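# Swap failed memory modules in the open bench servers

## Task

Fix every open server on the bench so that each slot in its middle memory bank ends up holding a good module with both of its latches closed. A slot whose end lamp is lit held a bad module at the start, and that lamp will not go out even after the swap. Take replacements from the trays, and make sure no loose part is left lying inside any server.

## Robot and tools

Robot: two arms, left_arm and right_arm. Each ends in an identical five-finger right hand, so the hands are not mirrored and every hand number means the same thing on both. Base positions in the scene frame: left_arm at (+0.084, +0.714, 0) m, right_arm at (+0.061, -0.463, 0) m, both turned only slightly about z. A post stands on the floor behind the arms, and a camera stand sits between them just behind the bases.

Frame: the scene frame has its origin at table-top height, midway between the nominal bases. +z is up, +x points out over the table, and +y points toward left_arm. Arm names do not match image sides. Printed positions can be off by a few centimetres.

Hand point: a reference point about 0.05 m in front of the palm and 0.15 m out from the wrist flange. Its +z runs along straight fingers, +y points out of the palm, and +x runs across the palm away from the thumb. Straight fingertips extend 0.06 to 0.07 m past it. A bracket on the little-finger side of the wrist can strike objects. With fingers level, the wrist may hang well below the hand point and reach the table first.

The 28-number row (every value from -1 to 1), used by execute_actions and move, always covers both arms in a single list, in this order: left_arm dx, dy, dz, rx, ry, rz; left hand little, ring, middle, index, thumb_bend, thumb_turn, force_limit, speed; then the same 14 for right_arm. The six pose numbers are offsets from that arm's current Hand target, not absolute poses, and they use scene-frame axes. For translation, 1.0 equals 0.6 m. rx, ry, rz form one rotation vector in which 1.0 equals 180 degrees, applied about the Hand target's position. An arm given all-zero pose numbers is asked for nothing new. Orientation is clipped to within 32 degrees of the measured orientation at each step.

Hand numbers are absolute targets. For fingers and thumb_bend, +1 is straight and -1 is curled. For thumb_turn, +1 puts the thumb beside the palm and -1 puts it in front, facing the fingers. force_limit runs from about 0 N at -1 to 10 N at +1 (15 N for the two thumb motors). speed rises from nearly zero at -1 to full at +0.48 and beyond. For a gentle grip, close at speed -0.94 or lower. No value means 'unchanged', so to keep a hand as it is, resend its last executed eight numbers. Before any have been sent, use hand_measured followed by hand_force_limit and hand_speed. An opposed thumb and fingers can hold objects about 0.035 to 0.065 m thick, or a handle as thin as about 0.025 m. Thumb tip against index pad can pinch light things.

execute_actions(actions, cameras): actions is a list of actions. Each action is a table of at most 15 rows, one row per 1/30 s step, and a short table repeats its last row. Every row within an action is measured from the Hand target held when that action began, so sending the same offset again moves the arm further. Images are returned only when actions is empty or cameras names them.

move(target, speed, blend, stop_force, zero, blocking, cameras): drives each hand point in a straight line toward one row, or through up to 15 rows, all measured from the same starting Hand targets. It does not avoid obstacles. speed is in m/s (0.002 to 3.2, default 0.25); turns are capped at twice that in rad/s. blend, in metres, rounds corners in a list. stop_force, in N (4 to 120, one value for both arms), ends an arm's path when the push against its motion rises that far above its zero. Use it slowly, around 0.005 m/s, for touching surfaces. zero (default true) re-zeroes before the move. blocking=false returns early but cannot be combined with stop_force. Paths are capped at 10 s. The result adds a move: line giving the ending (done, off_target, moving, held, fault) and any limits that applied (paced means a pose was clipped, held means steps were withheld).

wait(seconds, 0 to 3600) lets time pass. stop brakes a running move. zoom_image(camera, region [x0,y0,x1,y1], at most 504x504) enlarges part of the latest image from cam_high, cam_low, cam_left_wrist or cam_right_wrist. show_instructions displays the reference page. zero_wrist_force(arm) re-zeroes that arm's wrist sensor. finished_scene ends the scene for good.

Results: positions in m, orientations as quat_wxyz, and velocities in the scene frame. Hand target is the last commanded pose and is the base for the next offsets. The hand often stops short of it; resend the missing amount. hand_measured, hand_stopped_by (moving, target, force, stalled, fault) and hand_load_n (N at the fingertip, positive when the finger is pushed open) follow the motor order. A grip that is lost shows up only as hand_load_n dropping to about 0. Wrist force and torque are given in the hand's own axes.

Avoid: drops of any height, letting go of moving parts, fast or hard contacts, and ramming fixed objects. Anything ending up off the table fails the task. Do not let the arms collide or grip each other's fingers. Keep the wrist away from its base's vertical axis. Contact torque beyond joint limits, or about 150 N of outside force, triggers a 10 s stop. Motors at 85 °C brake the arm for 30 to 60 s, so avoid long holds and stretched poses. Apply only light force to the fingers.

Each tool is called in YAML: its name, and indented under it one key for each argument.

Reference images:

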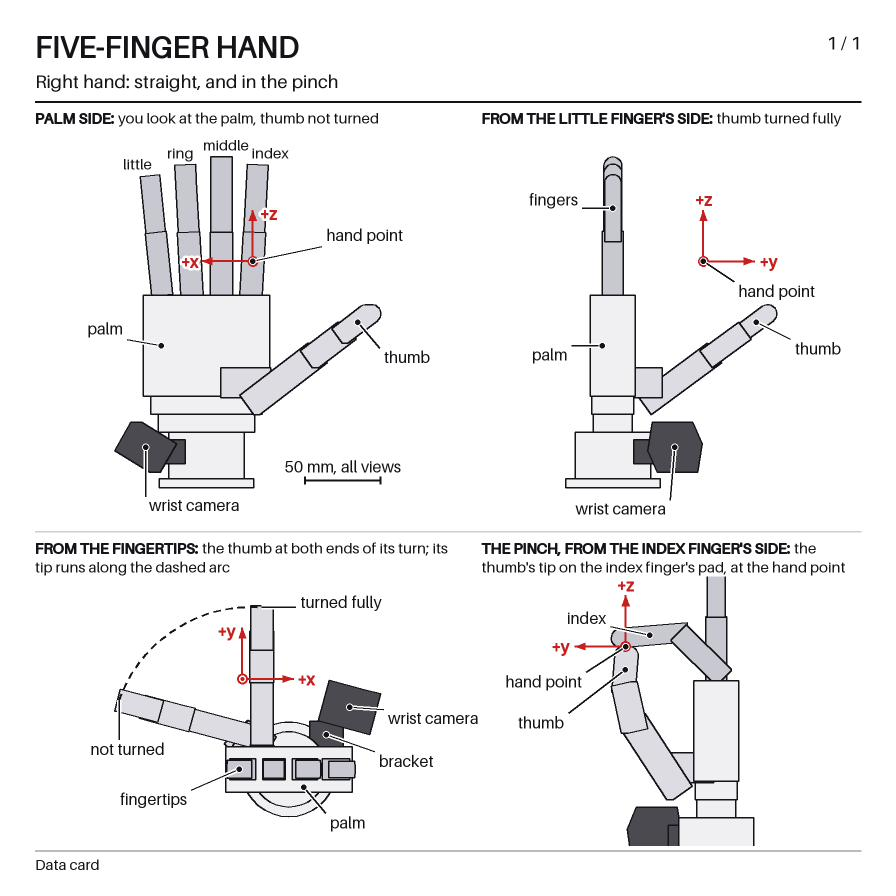

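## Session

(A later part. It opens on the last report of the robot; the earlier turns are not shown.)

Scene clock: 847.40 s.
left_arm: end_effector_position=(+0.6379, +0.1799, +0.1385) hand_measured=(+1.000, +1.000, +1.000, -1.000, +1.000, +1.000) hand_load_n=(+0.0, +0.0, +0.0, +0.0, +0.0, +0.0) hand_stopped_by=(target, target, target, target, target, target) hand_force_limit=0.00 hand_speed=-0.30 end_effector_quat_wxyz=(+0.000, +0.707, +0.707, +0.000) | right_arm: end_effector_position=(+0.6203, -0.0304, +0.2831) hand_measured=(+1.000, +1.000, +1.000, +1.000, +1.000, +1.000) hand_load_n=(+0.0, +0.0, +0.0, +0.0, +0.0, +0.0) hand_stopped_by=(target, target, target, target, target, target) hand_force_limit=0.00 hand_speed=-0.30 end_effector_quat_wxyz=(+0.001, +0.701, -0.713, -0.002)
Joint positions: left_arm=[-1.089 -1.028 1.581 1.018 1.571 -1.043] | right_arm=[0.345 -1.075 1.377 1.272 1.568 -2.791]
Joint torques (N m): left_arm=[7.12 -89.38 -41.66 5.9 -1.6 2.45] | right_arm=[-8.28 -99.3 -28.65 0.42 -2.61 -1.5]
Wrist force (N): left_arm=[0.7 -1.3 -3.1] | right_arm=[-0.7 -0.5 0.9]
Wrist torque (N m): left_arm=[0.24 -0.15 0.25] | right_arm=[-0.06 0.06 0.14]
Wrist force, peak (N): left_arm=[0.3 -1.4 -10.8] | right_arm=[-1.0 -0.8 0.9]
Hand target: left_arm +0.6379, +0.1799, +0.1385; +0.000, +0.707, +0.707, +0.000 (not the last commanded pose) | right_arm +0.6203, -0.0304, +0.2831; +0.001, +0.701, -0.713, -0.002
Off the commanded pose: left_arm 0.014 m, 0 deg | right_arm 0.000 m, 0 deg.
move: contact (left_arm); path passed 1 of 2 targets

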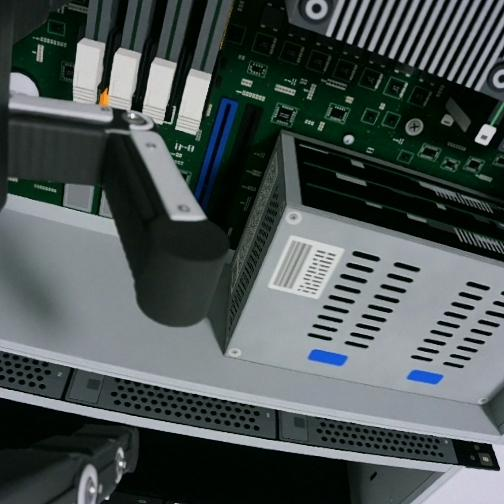

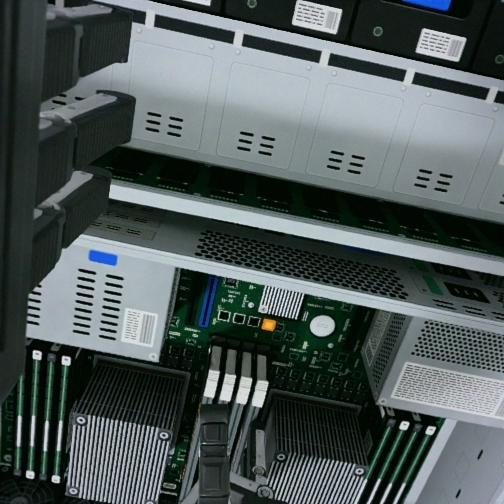

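move:
  target:
    - [0,0,0.01,0,0,0,1,1,1,-1,1,1,0,-0.3,0,0,0,0,0,0,1,1,1,1,1,1,0,-0.3]
    - [0.0067,-0.017,0.01,0,0,0,1,1,1,-1,1,1,0,-0.3,0,0,0,0,0,0,1,1,1,1,1,1,0,-0.3]
  speed: 0.03
  cameras: ["cam_left_wrist","cam_right_wrist"]

move:
  target: [0,0,-0.03,0,0,0,1,1,1,-1,1,1,0,-0.3,0,0,0,0,0,0,1,1,1,1,1,1,0,-0.3]
  speed: 0.01
  stop_force: 4
  cameras: ["cam_left_wrist","cam_right_wrist"]

zoom_image:
  camera: "cam_right_wrist"
  region: [180, 340, 300, 460]

zoom_image:
  camera: "cam_left_wrist"
  region: [0, 0, 200, 160]

Scene clock: 876.20 s.
left_arm: end_effector_position=(+0.6418, +0.1699, +0.1445) hand_measured=(+1.000, +1.000, +1.000, -1.000, +1.000, +1.000) hand_load_n=(+0.0, -0.5, +0.0, +0.0, +0.0, +0.0) hand_stopped_by=(target, target, target, target, target, target) hand_force_limit=0.00 hand_speed=-0.30 end_effector_quat_wxyz=(+0.000, +0.707, +0.707, +0.000) | right_arm: end_effector_position=(+0.6203, -0.0304, +0.2831) hand_measured=(+1.000, +1.000, +1.000, +1.000, +1.000, +1.000) hand_load_n=(+0.0, +0.0, +0.0, +0.0, -0.5, +0.0) hand_stopped_by=(target, target, target, target, target, target) hand_force_limit=0.00 hand_speed=-0.30 end_effector_quat_wxyz=(+0.001, +0.701, -0.713, -0.002)
Joint positions: left_arm=[-1.091 -1.019 1.553 1.036 1.571 -1.045] | right_arm=[0.345 -1.075 1.377 1.272 1.568 -2.791]
Joint torques (N m): left_arm=[-10.98 -63.38 -41.34 6.06 -1.73 -3.83] | right_arm=[-7.33 -96.94 -28.91 0.08 -2.3 -1.67]
Wrist force (N): left_arm=[0.3 -1.2 1.1] | right_arm=[-0.7 -0.4 0.7]
Wrist torque (N m): left_arm=[-0.12 -0.25 0.20] | right_arm=[-0.04 0.06 0.16]
Wrist force, peak (N): left_arm=[0.1 -1.0 -4.7] | right_arm=[-0.7 -1.1 0.8]
Hand target: left_arm +0.6419, +0.1697, +0.1445; +0.000, +0.707, +0.707, +0.000 | right_arm +0.6203, -0.0304, +0.2831; +0.001, +0.701, -0.713, -0.002
Off the commanded pose: left_arm 0.000 m, 0 deg | right_arm 0.000 m, 0 deg.
move: done

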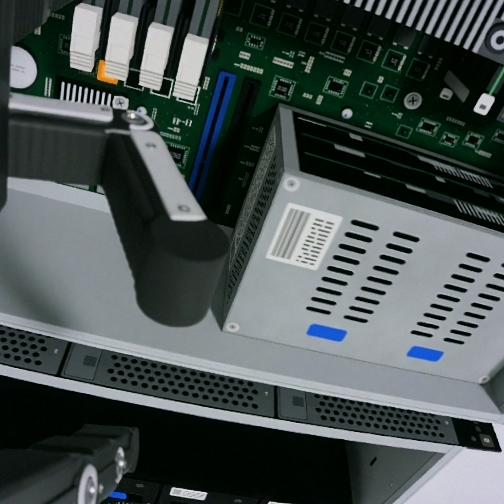

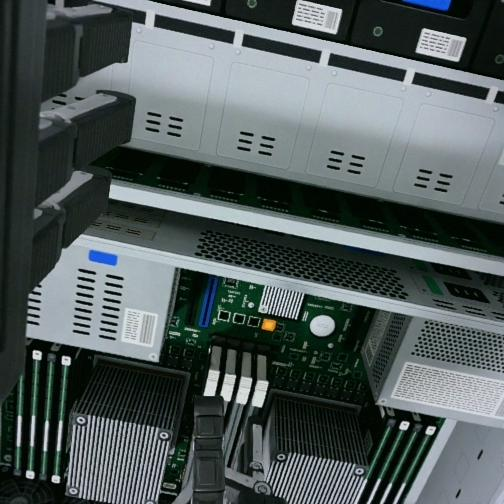

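Scene clock: 878.27 s.
left_arm: end_effector_position=(+0.6419, +0.1697, +0.1382) hand_measured=(+1.000, +1.000, +1.000, -1.000, +1.000, +1.000) hand_load_n=(+0.0, +0.0, +0.0, +0.0, +0.0, +0.0) hand_stopped_by=(target, target, target, target, target, target) hand_force_limit=0.00 hand_speed=-0.30 end_effector_quat_wxyz=(+0.000, +0.707, +0.707, +0.000) | right_arm: end_effector_position=(+0.6203, -0.0304, +0.2831) hand_measured=(+1.000, +1.000, +1.000, +1.000, +1.000, +1.000) hand_load_n=(+0.0, +0.0, +0.0, +0.0, -0.5, +0.0) hand_stopped_by=(target, target, target, target, target, target) hand_force_limit=0.00 hand_speed=-0.30 end_effector_quat_wxyz=(+0.001, +0.701, -0.713, -0.002)
Joint positions: left_arm=[-1.091 -1.013 1.557 1.027 1.571 -1.045] | right_arm=[0.345 -1.075 1.377 1.272 1.568 -2.791]
Joint torques (N m): left_arm=[-10.07 -87.04 -41.65 5.48 -1.42 -3.65] | right_arm=[-9.43 -98.02 -29.43 -0.03 -2.75 -1.46]
Wrist force (N): left_arm=[-0.1 -1.1 -5.7] | right_arm=[-0.8 -0.9 0.7]
Wrist torque (N m): left_arm=[0.29 -0.09 0.18] | right_arm=[-0.11 0.08 0.13]
Wrist force, peak (N): left_arm=[0.1 -1.3 -14.6] | right_arm=[-0.6 -0.7 1.2]
Hand target: left_arm +0.6419, +0.1697, +0.1383; +0.000, +0.707, +0.707, +0.000 (not the last commanded pose) | right_arm +0.6203, -0.0304, +0.2831; +0.001, +0.701, -0.713, -0.002
Off the commanded pose: left_arm 0.012 m, 0 deg | right_arm 0.000 m, 0 deg.
move: contact (left_arm)

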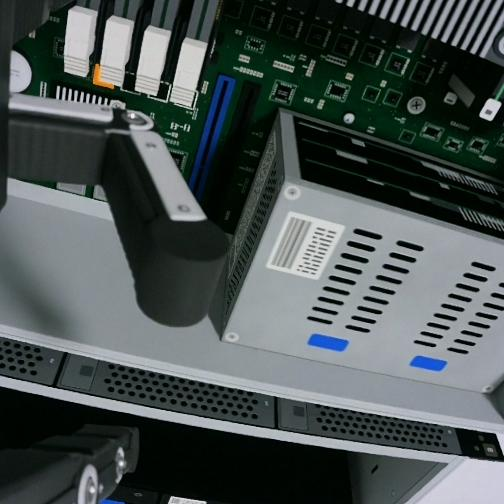

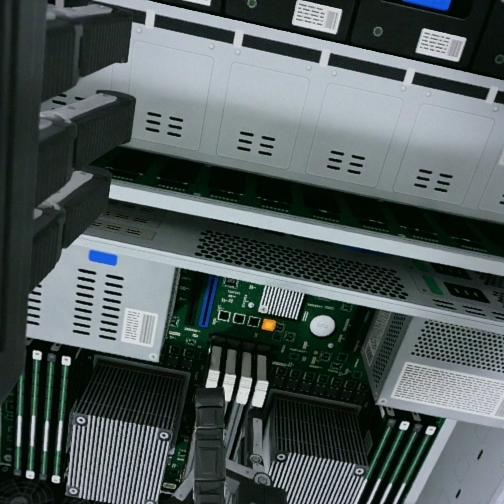

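Scaled by 4.200.

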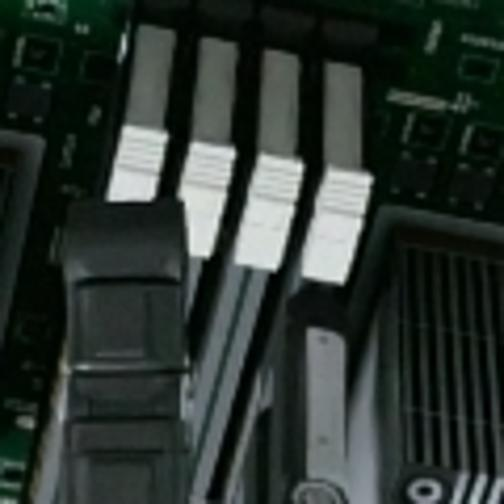

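Scaled by 2.520.

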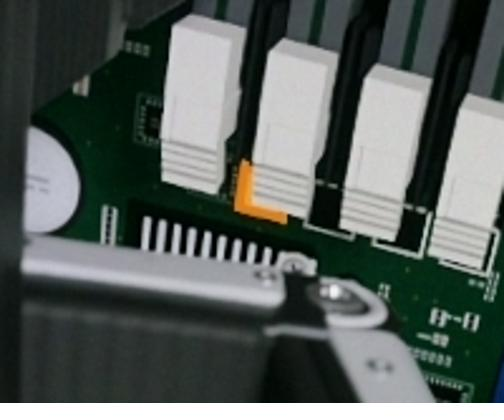

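move:
  target: [0.002,0,0.0045,0,0,0,1,1,1,-1,1,1,0,-0.3,0,0,0,0,0,0,1,1,1,1,1,1,0,-0.3]
  speed: 0.03

move:
  target: [0,-0.022,0.003,0,0,0,1,1,1,-1,1,1,0,-0.3,0,0,0,0,0,0,1,1,1,1,1,1,0,-0.3]
  speed: 0.012
  stop_force: 20
  cameras: ["cam_left_wrist","cam_right_wrist"]

zoom_image:
  camera: "cam_right_wrist"
  region: [180, 340, 300, 460]

zoom_image:
  camera: "cam_left_wrist"
  region: [0, 0, 200, 160]

Scene clock: 885.17 s.
left_arm: end_effector_position=(+0.6430, +0.1697, +0.1409) hand_measured=(+1.000, +1.000, +1.000, -1.000, +1.000, +1.000) hand_load_n=(+0.0, +0.0, +0.0, +0.5, +0.0, +0.0) hand_stopped_by=(target, target, target, target, target, target) hand_force_limit=0.00 hand_speed=-0.30 end_effector_quat_wxyz=(+0.000, +0.707, +0.707, +0.000) | right_arm: end_effector_position=(+0.6203, -0.0304, +0.2831) hand_measured=(+1.000, +1.000, +1.000, +1.000, +1.000, +1.000) hand_load_n=(+0.0, +0.0, +0.0, +0.0, +0.0, +0.0) hand_stopped_by=(target, target, target, target, target, target) hand_force_limit=0.00 hand_speed=-0.30 end_effector_quat_wxyz=(+0.001, +0.701, -0.713, -0.002)
Joint positions: left_arm=[-1.09 -1.014 1.553 1.032 1.571 -1.044] | right_arm=[0.345 -1.075 1.377 1.272 1.568 -2.791]
Joint torques (N m): left_arm=[14.47 -94.84 -42.14 6.27 -1.7 2.86] | right_arm=[-7.71 -97.53 -29.3 0 -2.59 -1.51]
Wrist force (N): left_arm=[0.3 -1.3 0.7] | right_arm=[-0.5 -0.5 0.6]
Wrist torque (N m): left_arm=[-0.11 -0.25 0.00] | right_arm=[-0.05 0.04 0.16]
Wrist force, peak (N): left_arm=[-0.2 -1.0 -6.4] | right_arm=[-0.7 -0.7 1.1]
Hand target: left_arm +0.6431, +0.1697, +0.1410; +0.000, +0.707, +0.707, +0.000 | right_arm +0.6203, -0.0304, +0.2831; +0.001, +0.701, -0.713, -0.002
Off the commanded pose: left_arm 0.000 m, 0 deg | right_arm 0.000 m, 0 deg.
move: done

Scene clock: 887.23 s.
left_arm: end_effector_position=(+0.6431, +0.1565, +0.1428) hand_measured=(+1.000, +1.000, +1.000, -1.000, +1.000, +1.000) hand_load_n=(+0.0, +0.0, +0.0, +0.0, +0.0, +0.0) hand_stopped_by=(target, target, target, target, target, target) hand_force_limit=0.00 hand_speed=-0.30 end_effector_quat_wxyz=(+0.000, +0.707, +0.707, +0.000) | right_arm: end_effector_position=(+0.6203, -0.0304, +0.2831) hand_measured=(+1.000, +1.000, +1.000, +1.000, +1.000, +1.000) hand_load_n=(+0.0, +0.0, +0.5, +0.0, +0.0, +0.0) hand_stopped_by=(target, target, target, target, target, target) hand_force_limit=0.00 hand_speed=-0.30 end_effector_quat_wxyz=(+0.001, +0.701, -0.713, -0.002)
Joint positions: left_arm=[-1.099 -1.002 1.529 1.044 1.571 -1.053] | right_arm=[0.345 -1.075 1.377 1.272 1.568 -2.791]
Joint torques (N m): left_arm=[-13.07 -67.48 -45.43 5.35 3.4 -3.68] | right_arm=[-10.13 -97.59 -28.7 0.22 -2.41 -1.29]
Wrist force (N): left_arm=[2.2 -1.8 -0.9] | right_arm=[-0.8 -0.5 0.7]
Wrist torque (N m): left_arm=[-0.17 -0.11 0.25] | right_arm=[-0.05 0.07 0.15]
Wrist force, peak (N): left_arm=[13.9 -1.4 1.2] | right_arm=[-0.9 -0.8 0.9]
Hand target: left_arm +0.6431, +0.1565, +0.1428; +0.000, +0.707, +0.707, +0.000 | right_arm +0.6203, -0.0304, +0.2831; +0.001, +0.701, -0.713, -0.002
Off the commanded pose: left_arm 0.000 m, 0 deg | right_arm 0.000 m, 0 deg.
move: done

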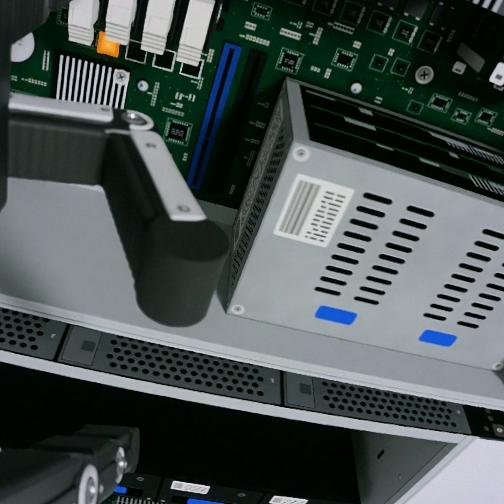

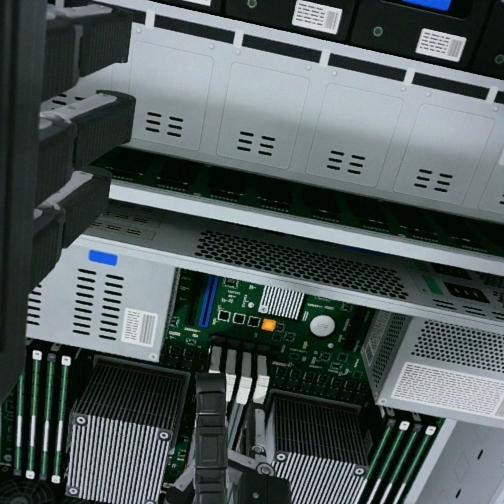

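Scaled by 4.200.

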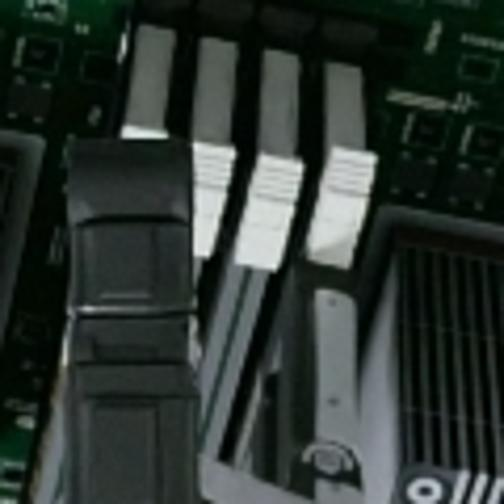

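Scaled by 2.520.

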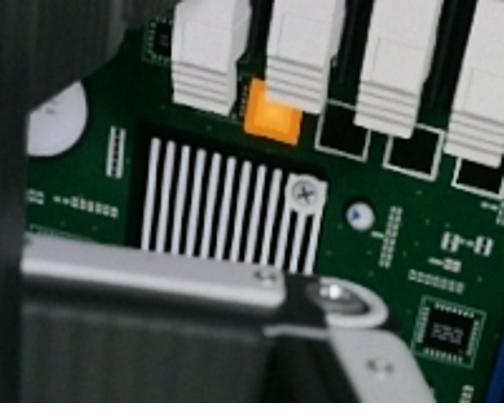

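move:
  target: [0,-0.026,0.009,0,0,0,1,1,1,-1,1,1,0,-0.3,0,0,0,0,0,0,1,1,1,1,1,1,0,-0.3]
  speed: 0.012
  stop_force: 20
  cameras: ["cam_left_wrist","cam_right_wrist"]

zoom_image:
  camera: "cam_right_wrist"
  region: [180, 340, 300, 460]

zoom_image:
  camera: "cam_left_wrist"
  region: [0, 0, 200, 160]

Scene clock: 895.37 s.
left_arm: end_effector_position=(+0.6431, +0.1409, +0.1481) hand_measured=(+1.000, +1.000, +1.000, -1.000, +1.000, +1.000) hand_load_n=(+0.0, +0.0, +0.5, +0.0, +0.0, +0.0) hand_stopped_by=(target, target, target, target, target, target) hand_force_limit=0.00 hand_speed=-0.30 end_effector_quat_wxyz=(+0.000, +0.707, +0.707, +0.000) | right_arm: end_effector_position=(+0.6203, -0.0304, +0.2831) hand_measured=(+1.000, +1.000, +1.000, +1.000, +1.000, +1.000) hand_load_n=(+0.0, +0.0, +0.0, +0.0, +0.0, +0.0) hand_stopped_by=(target, target, target, target, target, target) hand_force_limit=0.00 hand_speed=-0.30 end_effector_quat_wxyz=(+0.001, +0.701, -0.713, -0.002)
Joint positions: left_arm=[-1.11 -0.99 1.498 1.063 1.571 -1.064] | right_arm=[0.345 -1.075 1.377 1.272 1.568 -2.791]
Joint torques (N m): left_arm=[-13.73 -69.8 -44.79 6.19 1.49 -3.78] | right_arm=[-7.72 -96.15 -28.6 0.14 -2.02 -1.15]
Wrist force (N): left_arm=[0.1 -2.2 1.1] | right_arm=[-0.5 -0.9 0.9]
Wrist torque (N m): left_arm=[-0.26 -0.18 0.10] | right_arm=[-0.12 0.03 0.15]
Wrist force, peak (N): left_arm=[2.6 -2.7 2.3] | right_arm=[-0.5 -0.9 1.2]
Hand target: left_arm +0.6431, +0.1409, +0.1482; +0.000, +0.707, +0.707, +0.000 | right_arm +0.6203, -0.0304, +0.2831; +0.001, +0.701, -0.713, -0.002
Off the commanded pose: left_arm 0.000 m, 0 deg | right_arm 0.000 m, 0 deg.
move: done

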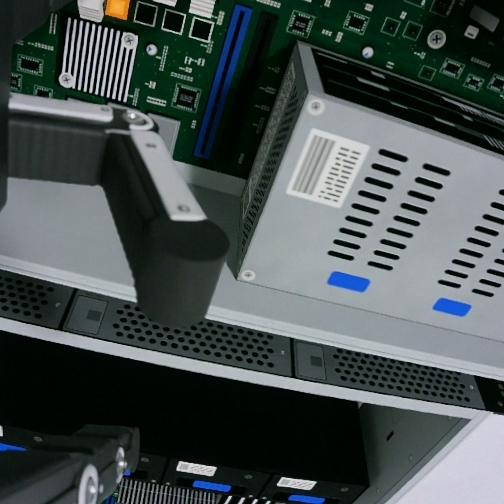

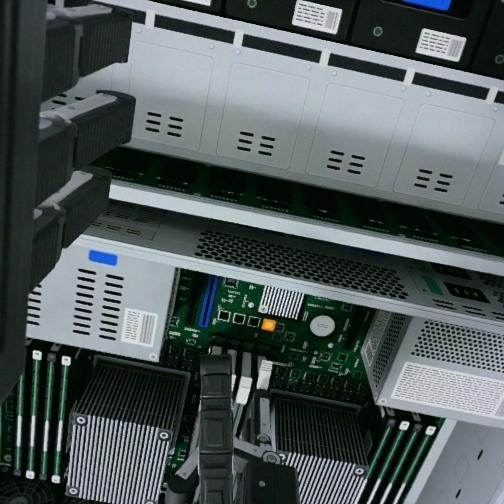

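Scaled by 4.200.

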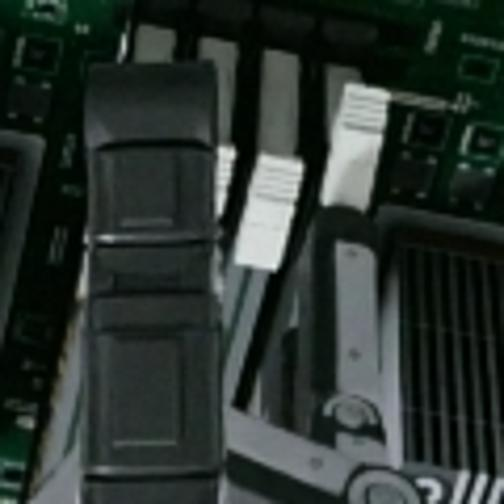

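Scaled by 2.520.

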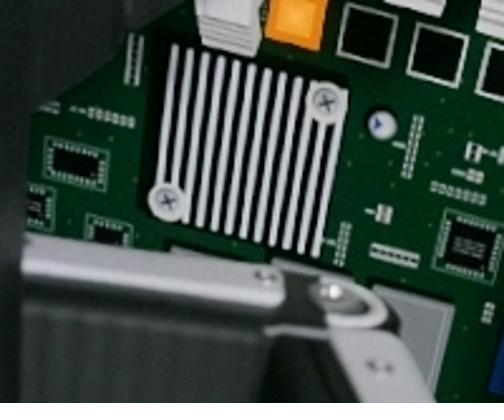

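move:
  target: [0,-0.005,0.002,0,0,0,1,1,1,-1,1,1,0,-0.3,0,0,0,0,0,0,1,1,1,1,1,1,0,-0.3]
  speed: 0.012
  stop_force: 12

move:
  target:
    - [0,0.01,0.1,0,0,0,1,1,1,-1,1,1,0,-0.3,0,0,0,0,0,0,1,1,1,1,1,1,0,-0.3]
    - [-0.18,0.6,0.2,0,0,0,1,1,1,1,1,1,0,-0.3,0,0,0,0,0,0,1,1,1,1,1,1,0,-0.3]
  speed: 0.2
  blend: 0.03
  cameras: ["cam_high","cam_left_wrist","cam_right_wrist"]

zoom_image:
  camera: "cam_right_wrist"
  region: [180, 340, 330, 490]

Scene clock: 903.73 s.
left_arm: end_effector_position=(+0.6431, +0.1379, +0.1493) hand_measured=(+1.000, +1.000, +1.000, -1.000, +1.000, +1.000) hand_load_n=(+0.0, +0.0, +0.0, +0.0, +0.0, +0.0) hand_stopped_by=(target, target, target, target, target, target) hand_force_limit=0.00 hand_speed=-0.30 end_effector_quat_wxyz=(+0.000, +0.707, +0.707, +0.000) | right_arm: end_effector_position=(+0.6203, -0.0304, +0.2831) hand_measured=(+1.000, +1.000, +1.000, +1.000, +1.000, +1.000) hand_load_n=(+0.0, +0.0, +0.0, +0.0, +0.0, -0.5) hand_stopped_by=(target, target, target, target, target, target) hand_force_limit=0.00 hand_speed=-0.30 end_effector_quat_wxyz=(+0.001, +0.701, -0.713, -0.002)
Joint positions: left_arm=[-1.112 -0.988 1.491 1.067 1.571 -1.066] | right_arm=[0.345 -1.075 1.377 1.272 1.568 -2.791]
Joint torques (N m): left_arm=[-10.8 -69.06 -43.87 6.27 -1.07 -3.61] | right_arm=[-7.34 -96.79 -29.49 0.52 -2.15 -1.55]
Wrist force (N): left_arm=[0.0 -2.0 1.0] | right_arm=[-0.9 -0.6 0.7]
Wrist torque (N m): left_arm=[-0.23 -0.16 0.10] | right_arm=[-0.07 0.09 0.14]
Wrist force, peak (N): left_arm=[0.3 -2.6 1.3] | right_arm=[-0.9 -1.0 0.9]
Hand target: left_arm +0.6431, +0.1379, +0.1494; +0.000, +0.707, +0.707, +0.000 | right_arm +0.6203, -0.0304, +0.2831; +0.001, +0.701, -0.713, -0.002
Off the commanded pose: left_arm 0.000 m, 0 deg | right_arm 0.000 m, 0 deg.
move: done

Scene clock: 907.87 s.
left_arm: end_effector_position=(+0.5351, +0.4979, +0.2693) hand_measured=(+1.000, +1.000, +1.000, +1.000, +1.000, +1.000) hand_load_n=(+0.0, +0.0, +0.0, +0.0, +0.0, +0.0) hand_stopped_by=(target, target, target, target, target, target) hand_force_limit=0.00 hand_speed=-0.30 end_effector_quat_wxyz=(+0.000, +0.707, +0.707, +0.000) | right_arm: end_effector_position=(+0.6203, -0.0304, +0.2831) hand_measured=(+1.000, +1.000, +1.000, +1.000, +1.000, +1.000) hand_load_n=(+0.0, +0.0, +0.0, +0.0, +0.0, +0.0) hand_stopped_by=(target, target, target, target, target, target) hand_force_limit=0.00 hand_speed=-0.30 end_effector_quat_wxyz=(+0.001, +0.701, -0.713, -0.002)
Joint positions: left_arm=[-0.901 -1.562 2.029 1.104 1.572 -0.855] | right_arm=[0.345 -1.075 1.377 1.272 1.568 -2.791]
Joint torques (N m): left_arm=[14.93 -48.21 -21.24 5.88 3.25 2.93] | right_arm=[-5.65 -96.67 -29.66 0.28 -1.88 -1.48]
Wrist force (N): left_arm=[0.5 -1.5 0.8] | right_arm=[-0.7 -0.6 0.7]
Wrist torque (N m): left_arm=[-0.21 -0.18 -0.03] | right_arm=[-0.06 0.06 0.15]
Wrist force, peak (N): left_arm=[-0.3 -2.6 1.9] | right_arm=[-0.9 -0.7 1.0]
Hand target: left_arm +0.5351, +0.4979, +0.2694; +0.000, +0.707, +0.707, +0.000 | right_arm +0.6203, -0.0304, +0.2831; +0.001, +0.701, -0.713, -0.002
Off the commanded pose: left_arm 0.000 m, 0 deg | right_arm 0.000 m, 0 deg.
move: done

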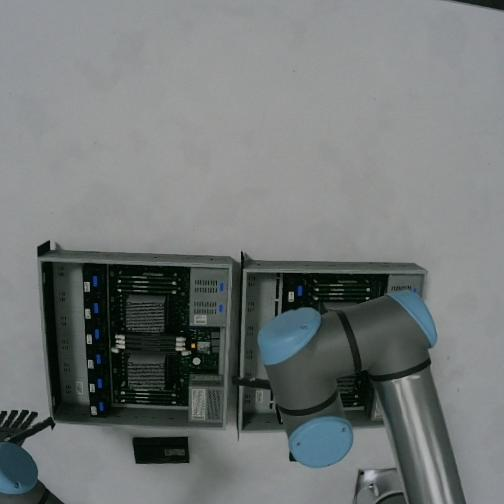

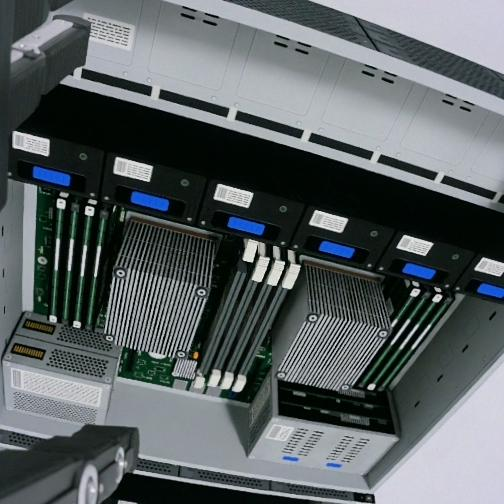

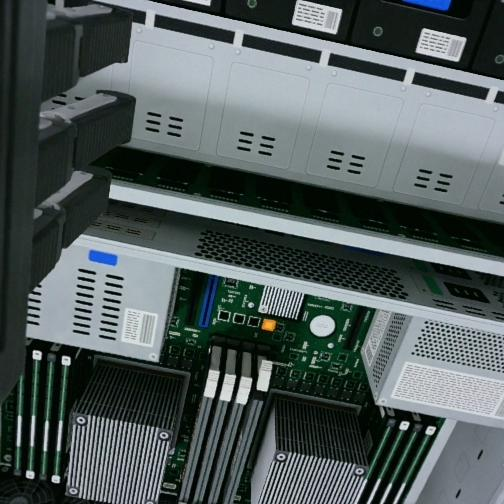

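Scaled by 3.360.

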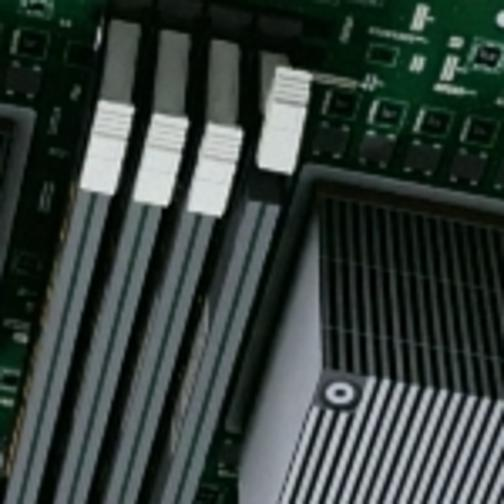

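move:
  target: [0,0,0,0,0,0,1,1,1,1,1,1,0,-0.3,-0.047,0.474,-0.138,-0.0737,-0.3324,0.0455,1,1,-0.1,-0.12,0.5,-1,-0.6,-0.3]
  speed: 0.2
  cameras: ["all"]

Scene clock: 1036.13 s.
left_arm: end_effector_position=(+0.5351, +0.4979, +0.2693) hand_measured=(+1.000, +1.000, +1.000, +1.000, +1.000, +1.000) hand_load_n=(+0.0, +0.0, +0.0, +0.0, +0.0, +0.0) hand_stopped_by=(target, target, target, target, target, target) hand_force_limit=0.00 hand_speed=-0.30 end_effector_quat_wxyz=(+0.000, +0.707, +0.707, +0.000) | right_arm: end_effector_position=(+0.5990, +0.1754, +0.2236) hand_measured=(+1.000, +1.000, -0.100, -0.120, +0.500, -1.000) hand_load_n=(+0.0, +0.0, +0.0, +0.0, +0.0, +0.0) hand_stopped_by=(target, target, target, target, target, target) hand_force_limit=-0.60 hand_speed=-0.30 end_effector_quat_wxyz=(-0.204, +0.685, -0.625, +0.313)
Joint positions: left_arm=[-0.901 -1.562 2.029 1.104 1.572 -0.855] | right_arm=[0.795 -1.049 1.39 0.718 2.168 -2.61]
Joint torques (N m): left_arm=[12.7 -50.5 -22.64 5.23 2.38 2.57] | right_arm=[-12.78 -100.55 -29.76 6.02 -2.44 2.44]
Wrist force (N): left_arm=[0.1 -1.7 1.5] | right_arm=[-0.6 1.2 0.0]
Wrist torque (N m): left_arm=[-0.26 -0.14 -0.06] | right_arm=[0.07 0.03 -0.09]
Wrist force, peak (N): left_arm=[0.0 -2.2 1.7] | right_arm=[-4.6 2.5 -0.5]
Hand target: left_arm +0.5351, +0.4979, +0.2694; +0.000, +0.707, +0.707, +0.000 | right_arm +0.5990, +0.1753, +0.2236; -0.204, +0.685, -0.625, +0.313 (not the last commanded pose)
Off the commanded pose: left_arm 0.000 m, 0 deg | right_arm 0.082 m, 17 deg.
move: held (right_arm; a check stopped the path); limits=held
pose unreachable (right arm): on one or more control steps of this call, first in action 0 (counted from 0), this arm could not follow its commanded pose, so it was not sent that pose on those steps. It may still have moved: this result reports where it is.
cause: moving toward the commanded pose would bring a part of the arm too close to another arm (a part of this arm just beyond joint 4 (wrist 1) and a part of the left arm just beyond its joint 3 (elbow), at the place that arm is still heading or pushing toward).

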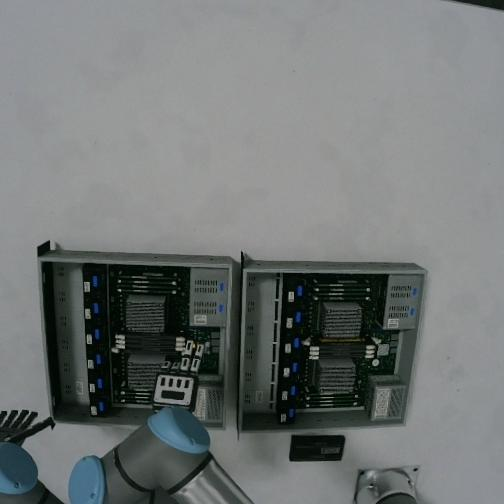

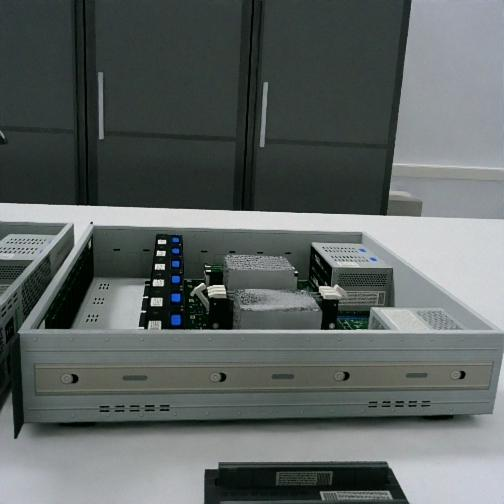

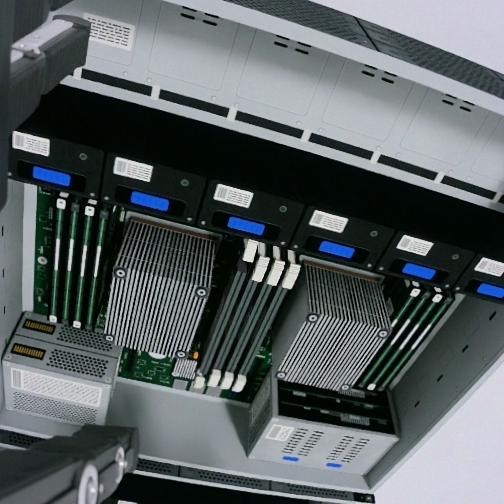

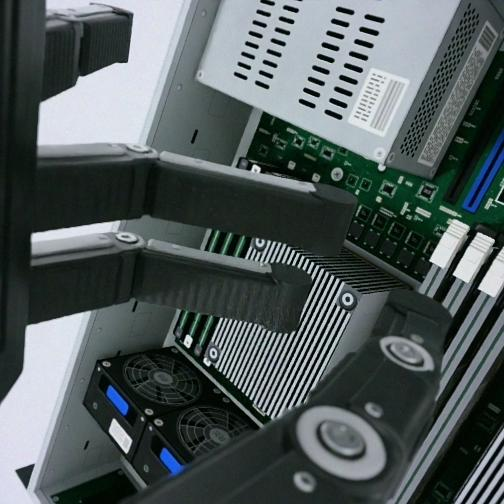

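move:
  target: [-0.06,0.42,0.08,0,0,0,1,1,1,1,1,1,0,-0.3,0,0,0,0,0,0,1,1,-0.1,-0.12,0.5,-1,-0.6,-0.3]
  speed: 0.25
  cameras: ["cam_left_wrist"]

Scene clock: 1043.17 s.
left_arm: end_effector_position=(+0.4991, +0.7499, +0.3173) hand_measured=(+1.000, +1.000, +1.000, +1.000, +1.000, +1.000) hand_load_n=(+0.0, +0.0, +0.0, +0.0, +0.0, +0.0) hand_stopped_by=(target, target, target, target, target, target) hand_force_limit=0.00 hand_speed=-0.30 end_effector_quat_wxyz=(+0.000, +0.707, +0.707, +0.000) | right_arm: end_effector_position=(+0.5990, +0.1753, +0.2236) hand_measured=(+1.000, +1.000, -0.100, -0.120, +0.500, -1.000) hand_load_n=(+0.0, -0.5, +0.0, +0.0, +0.0, +0.0) hand_stopped_by=(target, target, target, target, target, target) hand_force_limit=-0.60 hand_speed=-0.30 end_effector_quat_wxyz=(-0.204, +0.685, -0.625, +0.313)
Joint positions: left_arm=[-0.361 -1.732 2.092 1.211 1.571 -0.315] | right_arm=[0.795 -1.05 1.39 0.718 2.167 -2.61]
Joint torques (N m): left_arm=[12.14 -10.22 -47.57 6.1 3.31 3.14] | right_arm=[-11.14 -100.88 -30.64 6.14 -1.64 2.02]
Wrist force (N): left_arm=[-0.1 -2.4 1.6] | right_arm=[-0.8 1.2 0.3]
Wrist torque (N m): left_arm=[-0.31 -0.09 0.11] | right_arm=[0.05 0.05 -0.10]
Wrist force, peak (N): left_arm=[1.4 -2.6 1.3] | right_arm=[-1.0 1.3 0.0]
Hand target: left_arm +0.4991, +0.7499, +0.3174; +0.000, +0.707, +0.707, +0.000 | right_arm +0.5990, +0.1753, +0.2236; -0.204, +0.685, -0.625, +0.313
Off the commanded pose: left_arm 0.000 m, 0 deg | right_arm 0.000 m, 0 deg.
move: done

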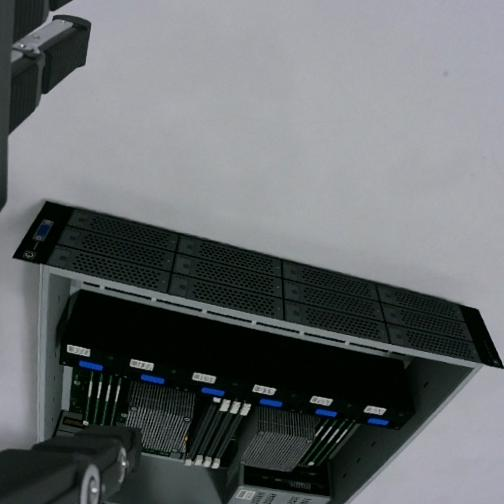

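move:
  target: [0,0,0,0,0,0,1,1,1,1,1,1,0,-0.3,-0.0117,0.1312,-0.0393,-0.0208,-0.0924,0.0125,1,1,-0.1,-0.12,0.5,-1,-0.6,-0.3]
  speed: 0.15
  cameras: ["cam_high","cam_right_wrist"]

zoom_image:
  camera: "cam_right_wrist"
  region: [200, 100, 504, 404]

Scene clock: 1055.83 s.
left_arm: end_effector_position=(+0.4991, +0.7499, +0.3174) hand_measured=(+1.000, +1.000, +1.000, +1.000, +1.000, +1.000) hand_load_n=(+0.0, +0.0, +0.0, +0.0, +0.0, +0.0) hand_stopped_by=(target, target, target, target, target, target) hand_force_limit=0.00 hand_speed=-0.30 end_effector_quat_wxyz=(+0.000, +0.707, +0.707, +0.000) | right_arm: end_effector_position=(+0.5920, +0.2540, +0.2001) hand_measured=(+1.000, +1.000, -0.100, -0.120, +0.500, -1.000) hand_load_n=(+0.0, +0.0, +0.0, +0.0, +0.0, +0.0) hand_stopped_by=(target, target, target, target, target, target) hand_force_limit=-0.60 hand_speed=-0.30 end_effector_quat_wxyz=(-0.276, +0.651, -0.565, +0.425)
Joint positions: left_arm=[-0.361 -1.732 2.092 1.211 1.572 -0.315] | right_arm=[0.938 -0.97 1.364 0.463 2.441 -2.699]
Joint torques (N m): left_arm=[14.53 -10.01 -47.65 6.11 3.2 2.79] | right_arm=[15.04 -77.75 -39.35 -1.95 4.52 -1.71]
Wrist force (N): left_arm=[-0.2 -2.0 1.6] | right_arm=[-0.8 1.4 -0.8]
Wrist torque (N m): left_arm=[-0.27 -0.08 0.11] | right_arm=[0.03 0.05 0.24]
Wrist force, peak (N): left_arm=[-0.1 -2.6 1.9] | right_arm=[-1.6 1.4 -1.0]
Hand target: left_arm +0.4991, +0.7499, +0.3174; +0.000, +0.707, +0.707, +0.000 | right_arm +0.5920, +0.2540, +0.2000; -0.276, +0.651, -0.565, +0.425
Off the commanded pose: left_arm 0.000 m, 0 deg | right_arm 0.000 m, 0 deg.
move: done

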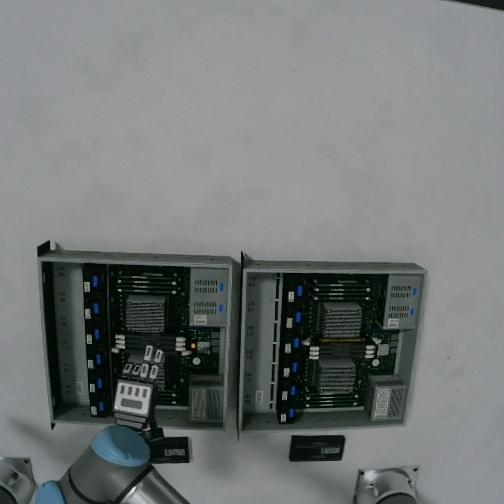

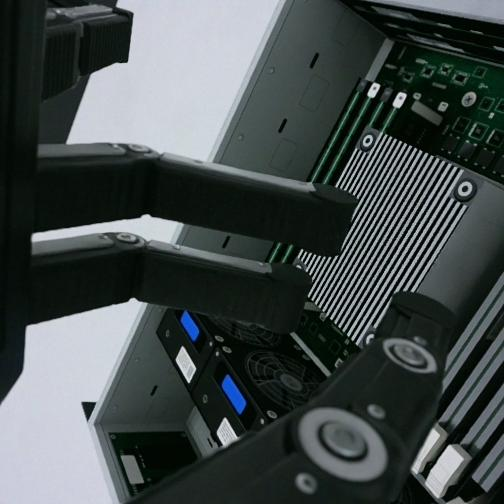

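Scaled by 1.658.

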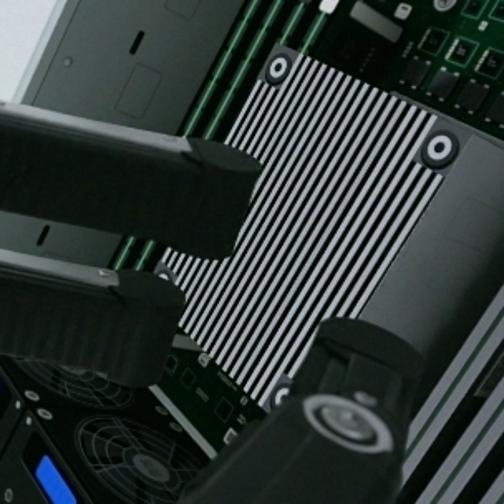

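move:
  target: [0,0,0,0,0,0,1,1,1,1,1,1,0,-0.3,0,0,0,0,0,0,1,1,-0.2,-0.22,0.3,-1,-0.6,-0.5]
  cameras: ["cam_right_wrist"]

zoom_image:
  camera: "cam_right_wrist"
  region: [200, 100, 504, 404]

Scene clock: 1068.63 s.
left_arm: end_effector_position=(+0.4991, +0.7499, +0.3174) hand_measured=(+1.000, +1.000, +1.000, +1.000, +1.000, +1.000) hand_load_n=(+0.0, +0.0, +0.0, +0.0, -0.5, +0.0) hand_stopped_by=(target, target, target, target, target, target) hand_force_limit=0.00 hand_speed=-0.30 end_effector_quat_wxyz=(+0.000, +0.707, +0.707, +0.000) | right_arm: end_effector_position=(+0.5920, +0.2540, +0.2000) hand_measured=(+1.000, +1.000, -0.200, -0.220, +0.300, -1.000) hand_load_n=(+0.0, +0.0, +0.0, +0.0, +0.0, +0.0) hand_stopped_by=(target, target, target, target, target, target) hand_force_limit=-0.60 hand_speed=-0.50 end_effector_quat_wxyz=(-0.276, +0.651, -0.565, +0.425)
Joint positions: left_arm=[-0.361 -1.732 2.092 1.211 1.572 -0.315] | right_arm=[0.938 -0.97 1.364 0.463 2.441 -2.699]
Joint torques (N m): left_arm=[13.13 -11.07 -46.75 6.09 3.24 2.96] | right_arm=[15.46 -77.64 -29.1 -1.63 4.04 -1.51]
Wrist force (N): left_arm=[-0.5 -2.1 1.7] | right_arm=[-0.7 1.3 -0.8]
Wrist torque (N m): left_arm=[-0.30 -0.04 0.10] | right_arm=[0.04 0.06 0.23]
Wrist force, peak (N): left_arm=[-0.4 -2.4 1.8] | right_arm=[-1.0 1.4 -1.2]
Hand target: left_arm +0.4991, +0.7499, +0.3174; +0.000, +0.707, +0.707, +0.000 | right_arm +0.5920, +0.2540, +0.2000; -0.276, +0.651, -0.565, +0.425
Off the commanded pose: left_arm 0.000 m, 0 deg | right_arm 0.000 m, 0 deg.
move: done

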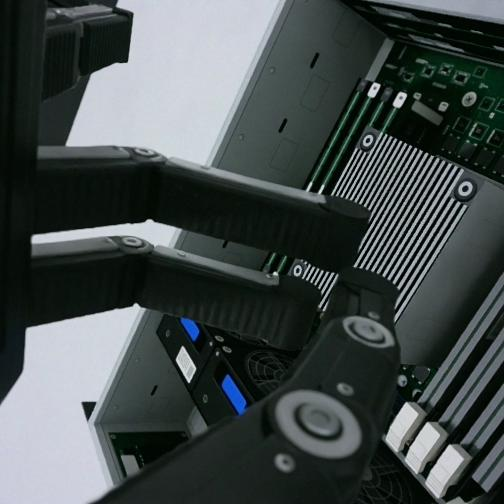

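Scaled by 1.658.

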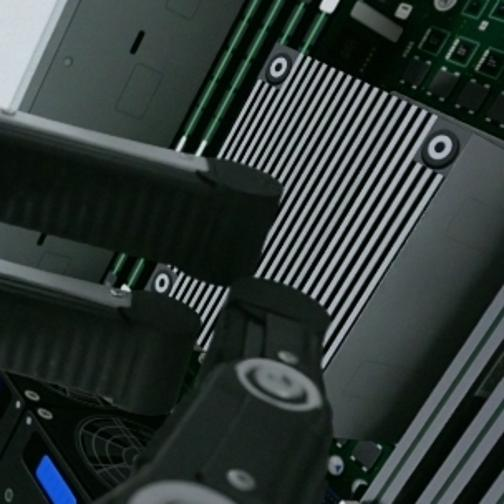

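move:
  target: [0.035,-0.367,-0.195,-0.211,0,0,1,1,1,1,1,1,0,-0.3,0,0,0,0,0,0,1,1,-0.2,-0.22,0.3,-1,-0.6,-0.5]
  speed: 0.2
  cameras: ["cam_high","cam_left_wrist"]

zoom_image:
  camera: "cam_left_wrist"
  region: [100, 100, 400, 400]

Scene clock: 1089.87 s.
left_arm: end_effector_position=(+0.5201, +0.5298, +0.2004) hand_measured=(+1.000, +1.000, +1.000, +1.000, +1.000, +1.000) hand_load_n=(+0.5, +0.0, +0.0, +0.0, +0.0, +0.0) hand_stopped_by=(target, target, target, target, target, target) hand_force_limit=0.00 hand_speed=-0.30 end_effector_quat_wxyz=(+0.230, +0.669, +0.668, -0.230) | right_arm: end_effector_position=(+0.5920, +0.2540, +0.2000) hand_measured=(+1.000, +1.000, -0.200, -0.220, +0.300, -1.000) hand_load_n=(+0.0, +0.0, +0.5, +0.0, +0.0, +0.0) hand_stopped_by=(target, target, target, target, target, target) hand_force_limit=-0.60 hand_speed=-0.50 end_effector_quat_wxyz=(-0.276, +0.651, -0.565, +0.425)
Joint positions: left_arm=[-0.513 -1.564 2.25 0.546 2.153 -0.57] | right_arm=[0.938 -0.97 1.364 0.463 2.441 -2.699]
Joint torques (N m): left_arm=[-12.6 -19.57 -16.81 -0.22 4.02 -3.33] | right_arm=[13.25 -92.71 -30.6 -1.37 3.69 -1.29]
Wrist force (N): left_arm=[0.4 -1.2 1.6] | right_arm=[-0.8 1.0 -0.6]
Wrist torque (N m): left_arm=[-0.22 -0.40 0.34] | right_arm=[-0.02 0.07 0.21]
Wrist force, peak (N): left_arm=[1.0 -2.4 2.1] | right_arm=[-1.2 1.5 -0.6]
Hand target: left_arm +0.5201, +0.5297, +0.2004; +0.230, +0.669, +0.668, -0.230 | right_arm +0.5920, +0.2540, +0.2000; -0.276, +0.651, -0.565, +0.425
Off the commanded pose: left_arm 0.000 m, 0 deg | right_arm 0.000 m, 0 deg.
move: done

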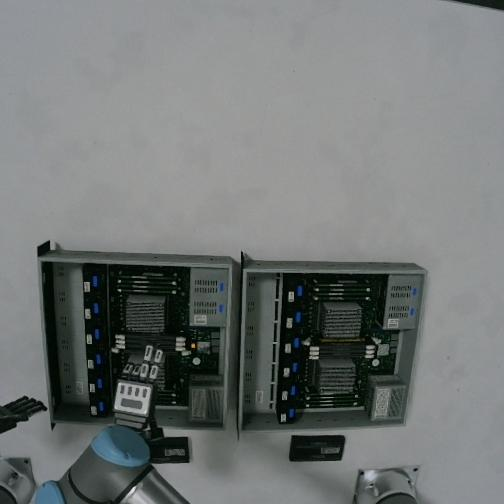

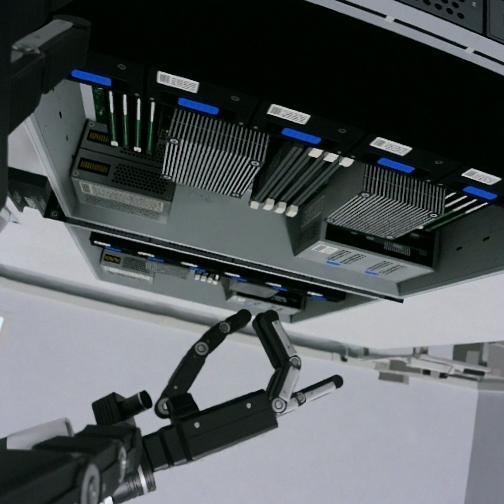

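Scaled by 1.680.

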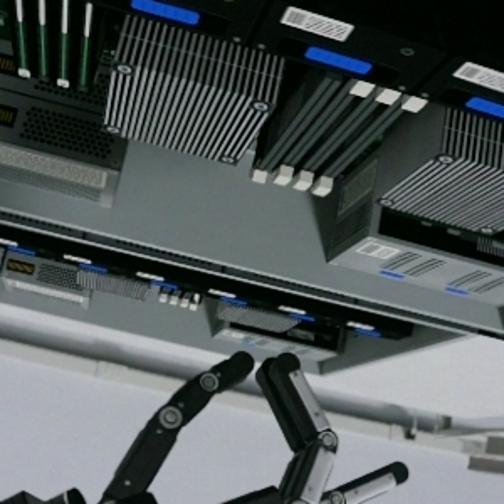

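move:
  target: [0,0,0,0,0,0,1,1,1,1,1,1,0,-0.3,0,0,0,0,0,0,1,1,-0.25,-0.29,0.4,-1,-0.6,-0.5]
  cameras: ["cam_left_wrist"]

zoom_image:
  camera: "cam_left_wrist"
  region: [180, 260, 330, 410]

Scene clock: 1100.93 s.
left_arm: end_effector_position=(+0.5201, +0.5297, +0.2003) hand_measured=(+1.000, +1.000, +1.000, +1.000, +1.000, +1.000) hand_load_n=(+0.0, +0.0, +0.0, +0.0, +0.0, +0.0) hand_stopped_by=(target, target, target, target, target, target) hand_force_limit=0.00 hand_speed=-0.30 end_effector_quat_wxyz=(+0.230, +0.669, +0.668, -0.230) | right_arm: end_effector_position=(+0.5920, +0.2540, +0.2000) hand_measured=(+1.000, +1.000, -0.250, -0.290, +0.400, -1.000) hand_load_n=(+0.0, +0.0, +0.5, +0.0, +0.0, +0.0) hand_stopped_by=(target, target, target, target, target, target) hand_force_limit=-0.60 hand_speed=-0.50 end_effector_quat_wxyz=(-0.276, +0.651, -0.565, +0.425)
Joint positions: left_arm=[-0.513 -1.564 2.25 0.546 2.153 -0.57] | right_arm=[0.938 -0.97 1.364 0.463 2.441 -2.699]
Joint torques (N m): left_arm=[-12.6 -19.69 -16.39 -0.43 3.66 -3.66] | right_arm=[13.03 -101.18 -30.28 -1.52 3.49 -1.41]
Wrist force (N): left_arm=[0.0 -1.0 1.3] | right_arm=[-0.7 1.2 -0.9]
Wrist torque (N m): left_arm=[-0.16 -0.32 0.32] | right_arm=[0.00 0.05 0.23]
Wrist force, peak (N): left_arm=[0.1 -1.6 2.0] | right_arm=[-0.9 1.5 -1.0]
Hand target: left_arm +0.5201, +0.5297, +0.2004; +0.230, +0.669, +0.668, -0.230 | right_arm +0.5920, +0.2540, +0.2000; -0.276, +0.651, -0.565, +0.425
Off the commanded pose: left_arm 0.000 m, 0 deg | right_arm 0.000 m, 0 deg.
move: done

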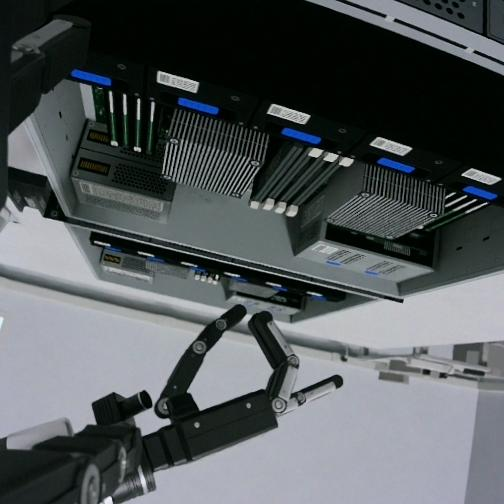

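Scaled by 3.360.

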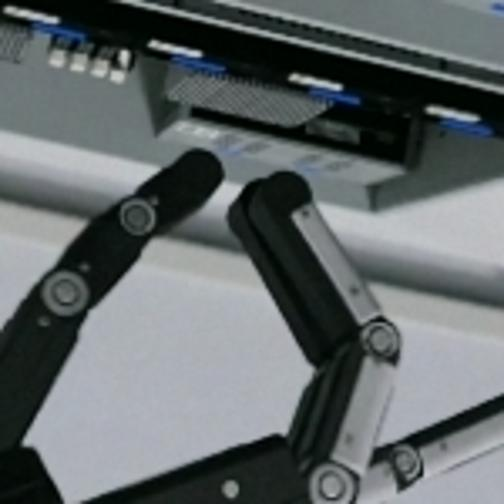

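zoom_image:
  camera: "cam_left_wrist"
  region: [230, 130, 370, 230]

Scaled by 3.600.

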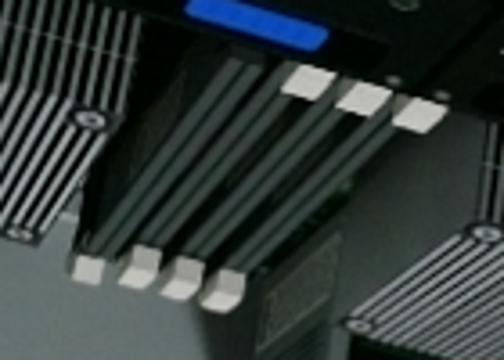

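move:
  target: [0,0,0,0,0,0,1,1,1,1,1,1,0,-0.3,0,0,-0.12,0,0,0,1,1,-0.26,-0.38,0.46,-1,-0.6,-0.5]
  speed: 0.1
  cameras: ["cam_left_wrist"]

zoom_image:
  camera: "cam_left_wrist"
  region: [180, 160, 330, 310]

Scene clock: 1135.63 s.
left_arm: end_effector_position=(+0.5201, +0.5297, +0.2003) hand_measured=(+1.000, +1.000, +1.000, +1.000, +1.000, +1.000) hand_load_n=(+0.0, +0.0, +0.0, +0.0, +0.0, +0.0) hand_stopped_by=(target, target, target, target, target, target) hand_force_limit=0.00 hand_speed=-0.30 end_effector_quat_wxyz=(+0.230, +0.669, +0.668, -0.230) | right_arm: end_effector_position=(+0.5920, +0.2540, +0.1283) hand_measured=(+1.000, +1.000, -0.260, -0.380, +0.460, -1.000) hand_load_n=(+0.0, +0.0, +0.0, +0.0, +0.0, +0.0) hand_stopped_by=(target, target, target, target, target, target) hand_force_limit=-0.60 hand_speed=-0.50 end_effector_quat_wxyz=(-0.276, +0.651, -0.565, +0.425)
Joint positions: left_arm=[-0.513 -1.564 2.25 0.546 2.153 -0.57] | right_arm=[0.938 -0.919 1.416 0.359 2.441 -2.699]
Joint torques (N m): left_arm=[-10.11 -33.85 -16.94 -0.08 1.06 -4.02] | right_arm=[10.1 -77.68 -27.57 -1.96 1.75 -1.69]
Wrist force (N): left_arm=[0.3 -1.3 1.4] | right_arm=[-0.6 1.2 -0.8]
Wrist torque (N m): left_arm=[-0.21 -0.37 0.33] | right_arm=[0.07 0.05 0.17]
Wrist force, peak (N): left_arm=[0.0 -1.6 1.8] | right_arm=[-0.8 1.7 -0.7]
Hand target: left_arm +0.5201, +0.5297, +0.2004; +0.230, +0.669, +0.668, -0.230 | right_arm +0.5920, +0.2540, +0.1280; -0.276, +0.651, -0.565, +0.425
Off the commanded pose: left_arm 0.000 m, 0 deg | right_arm 0.000 m, 0 deg.
move: done

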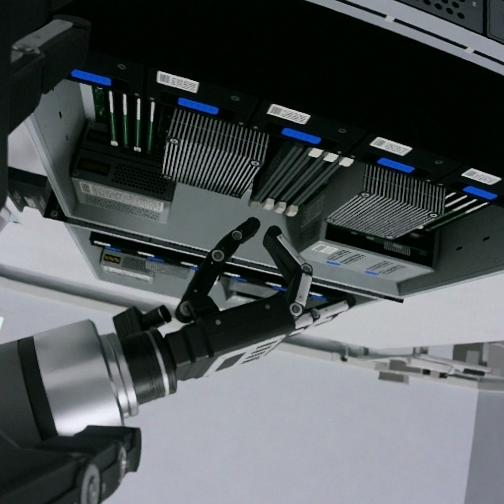

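Scaled by 3.360.

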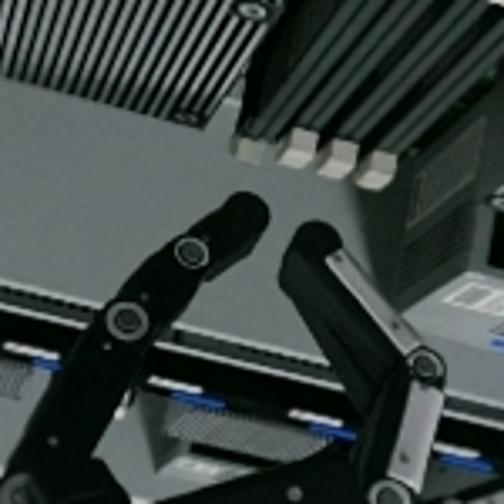

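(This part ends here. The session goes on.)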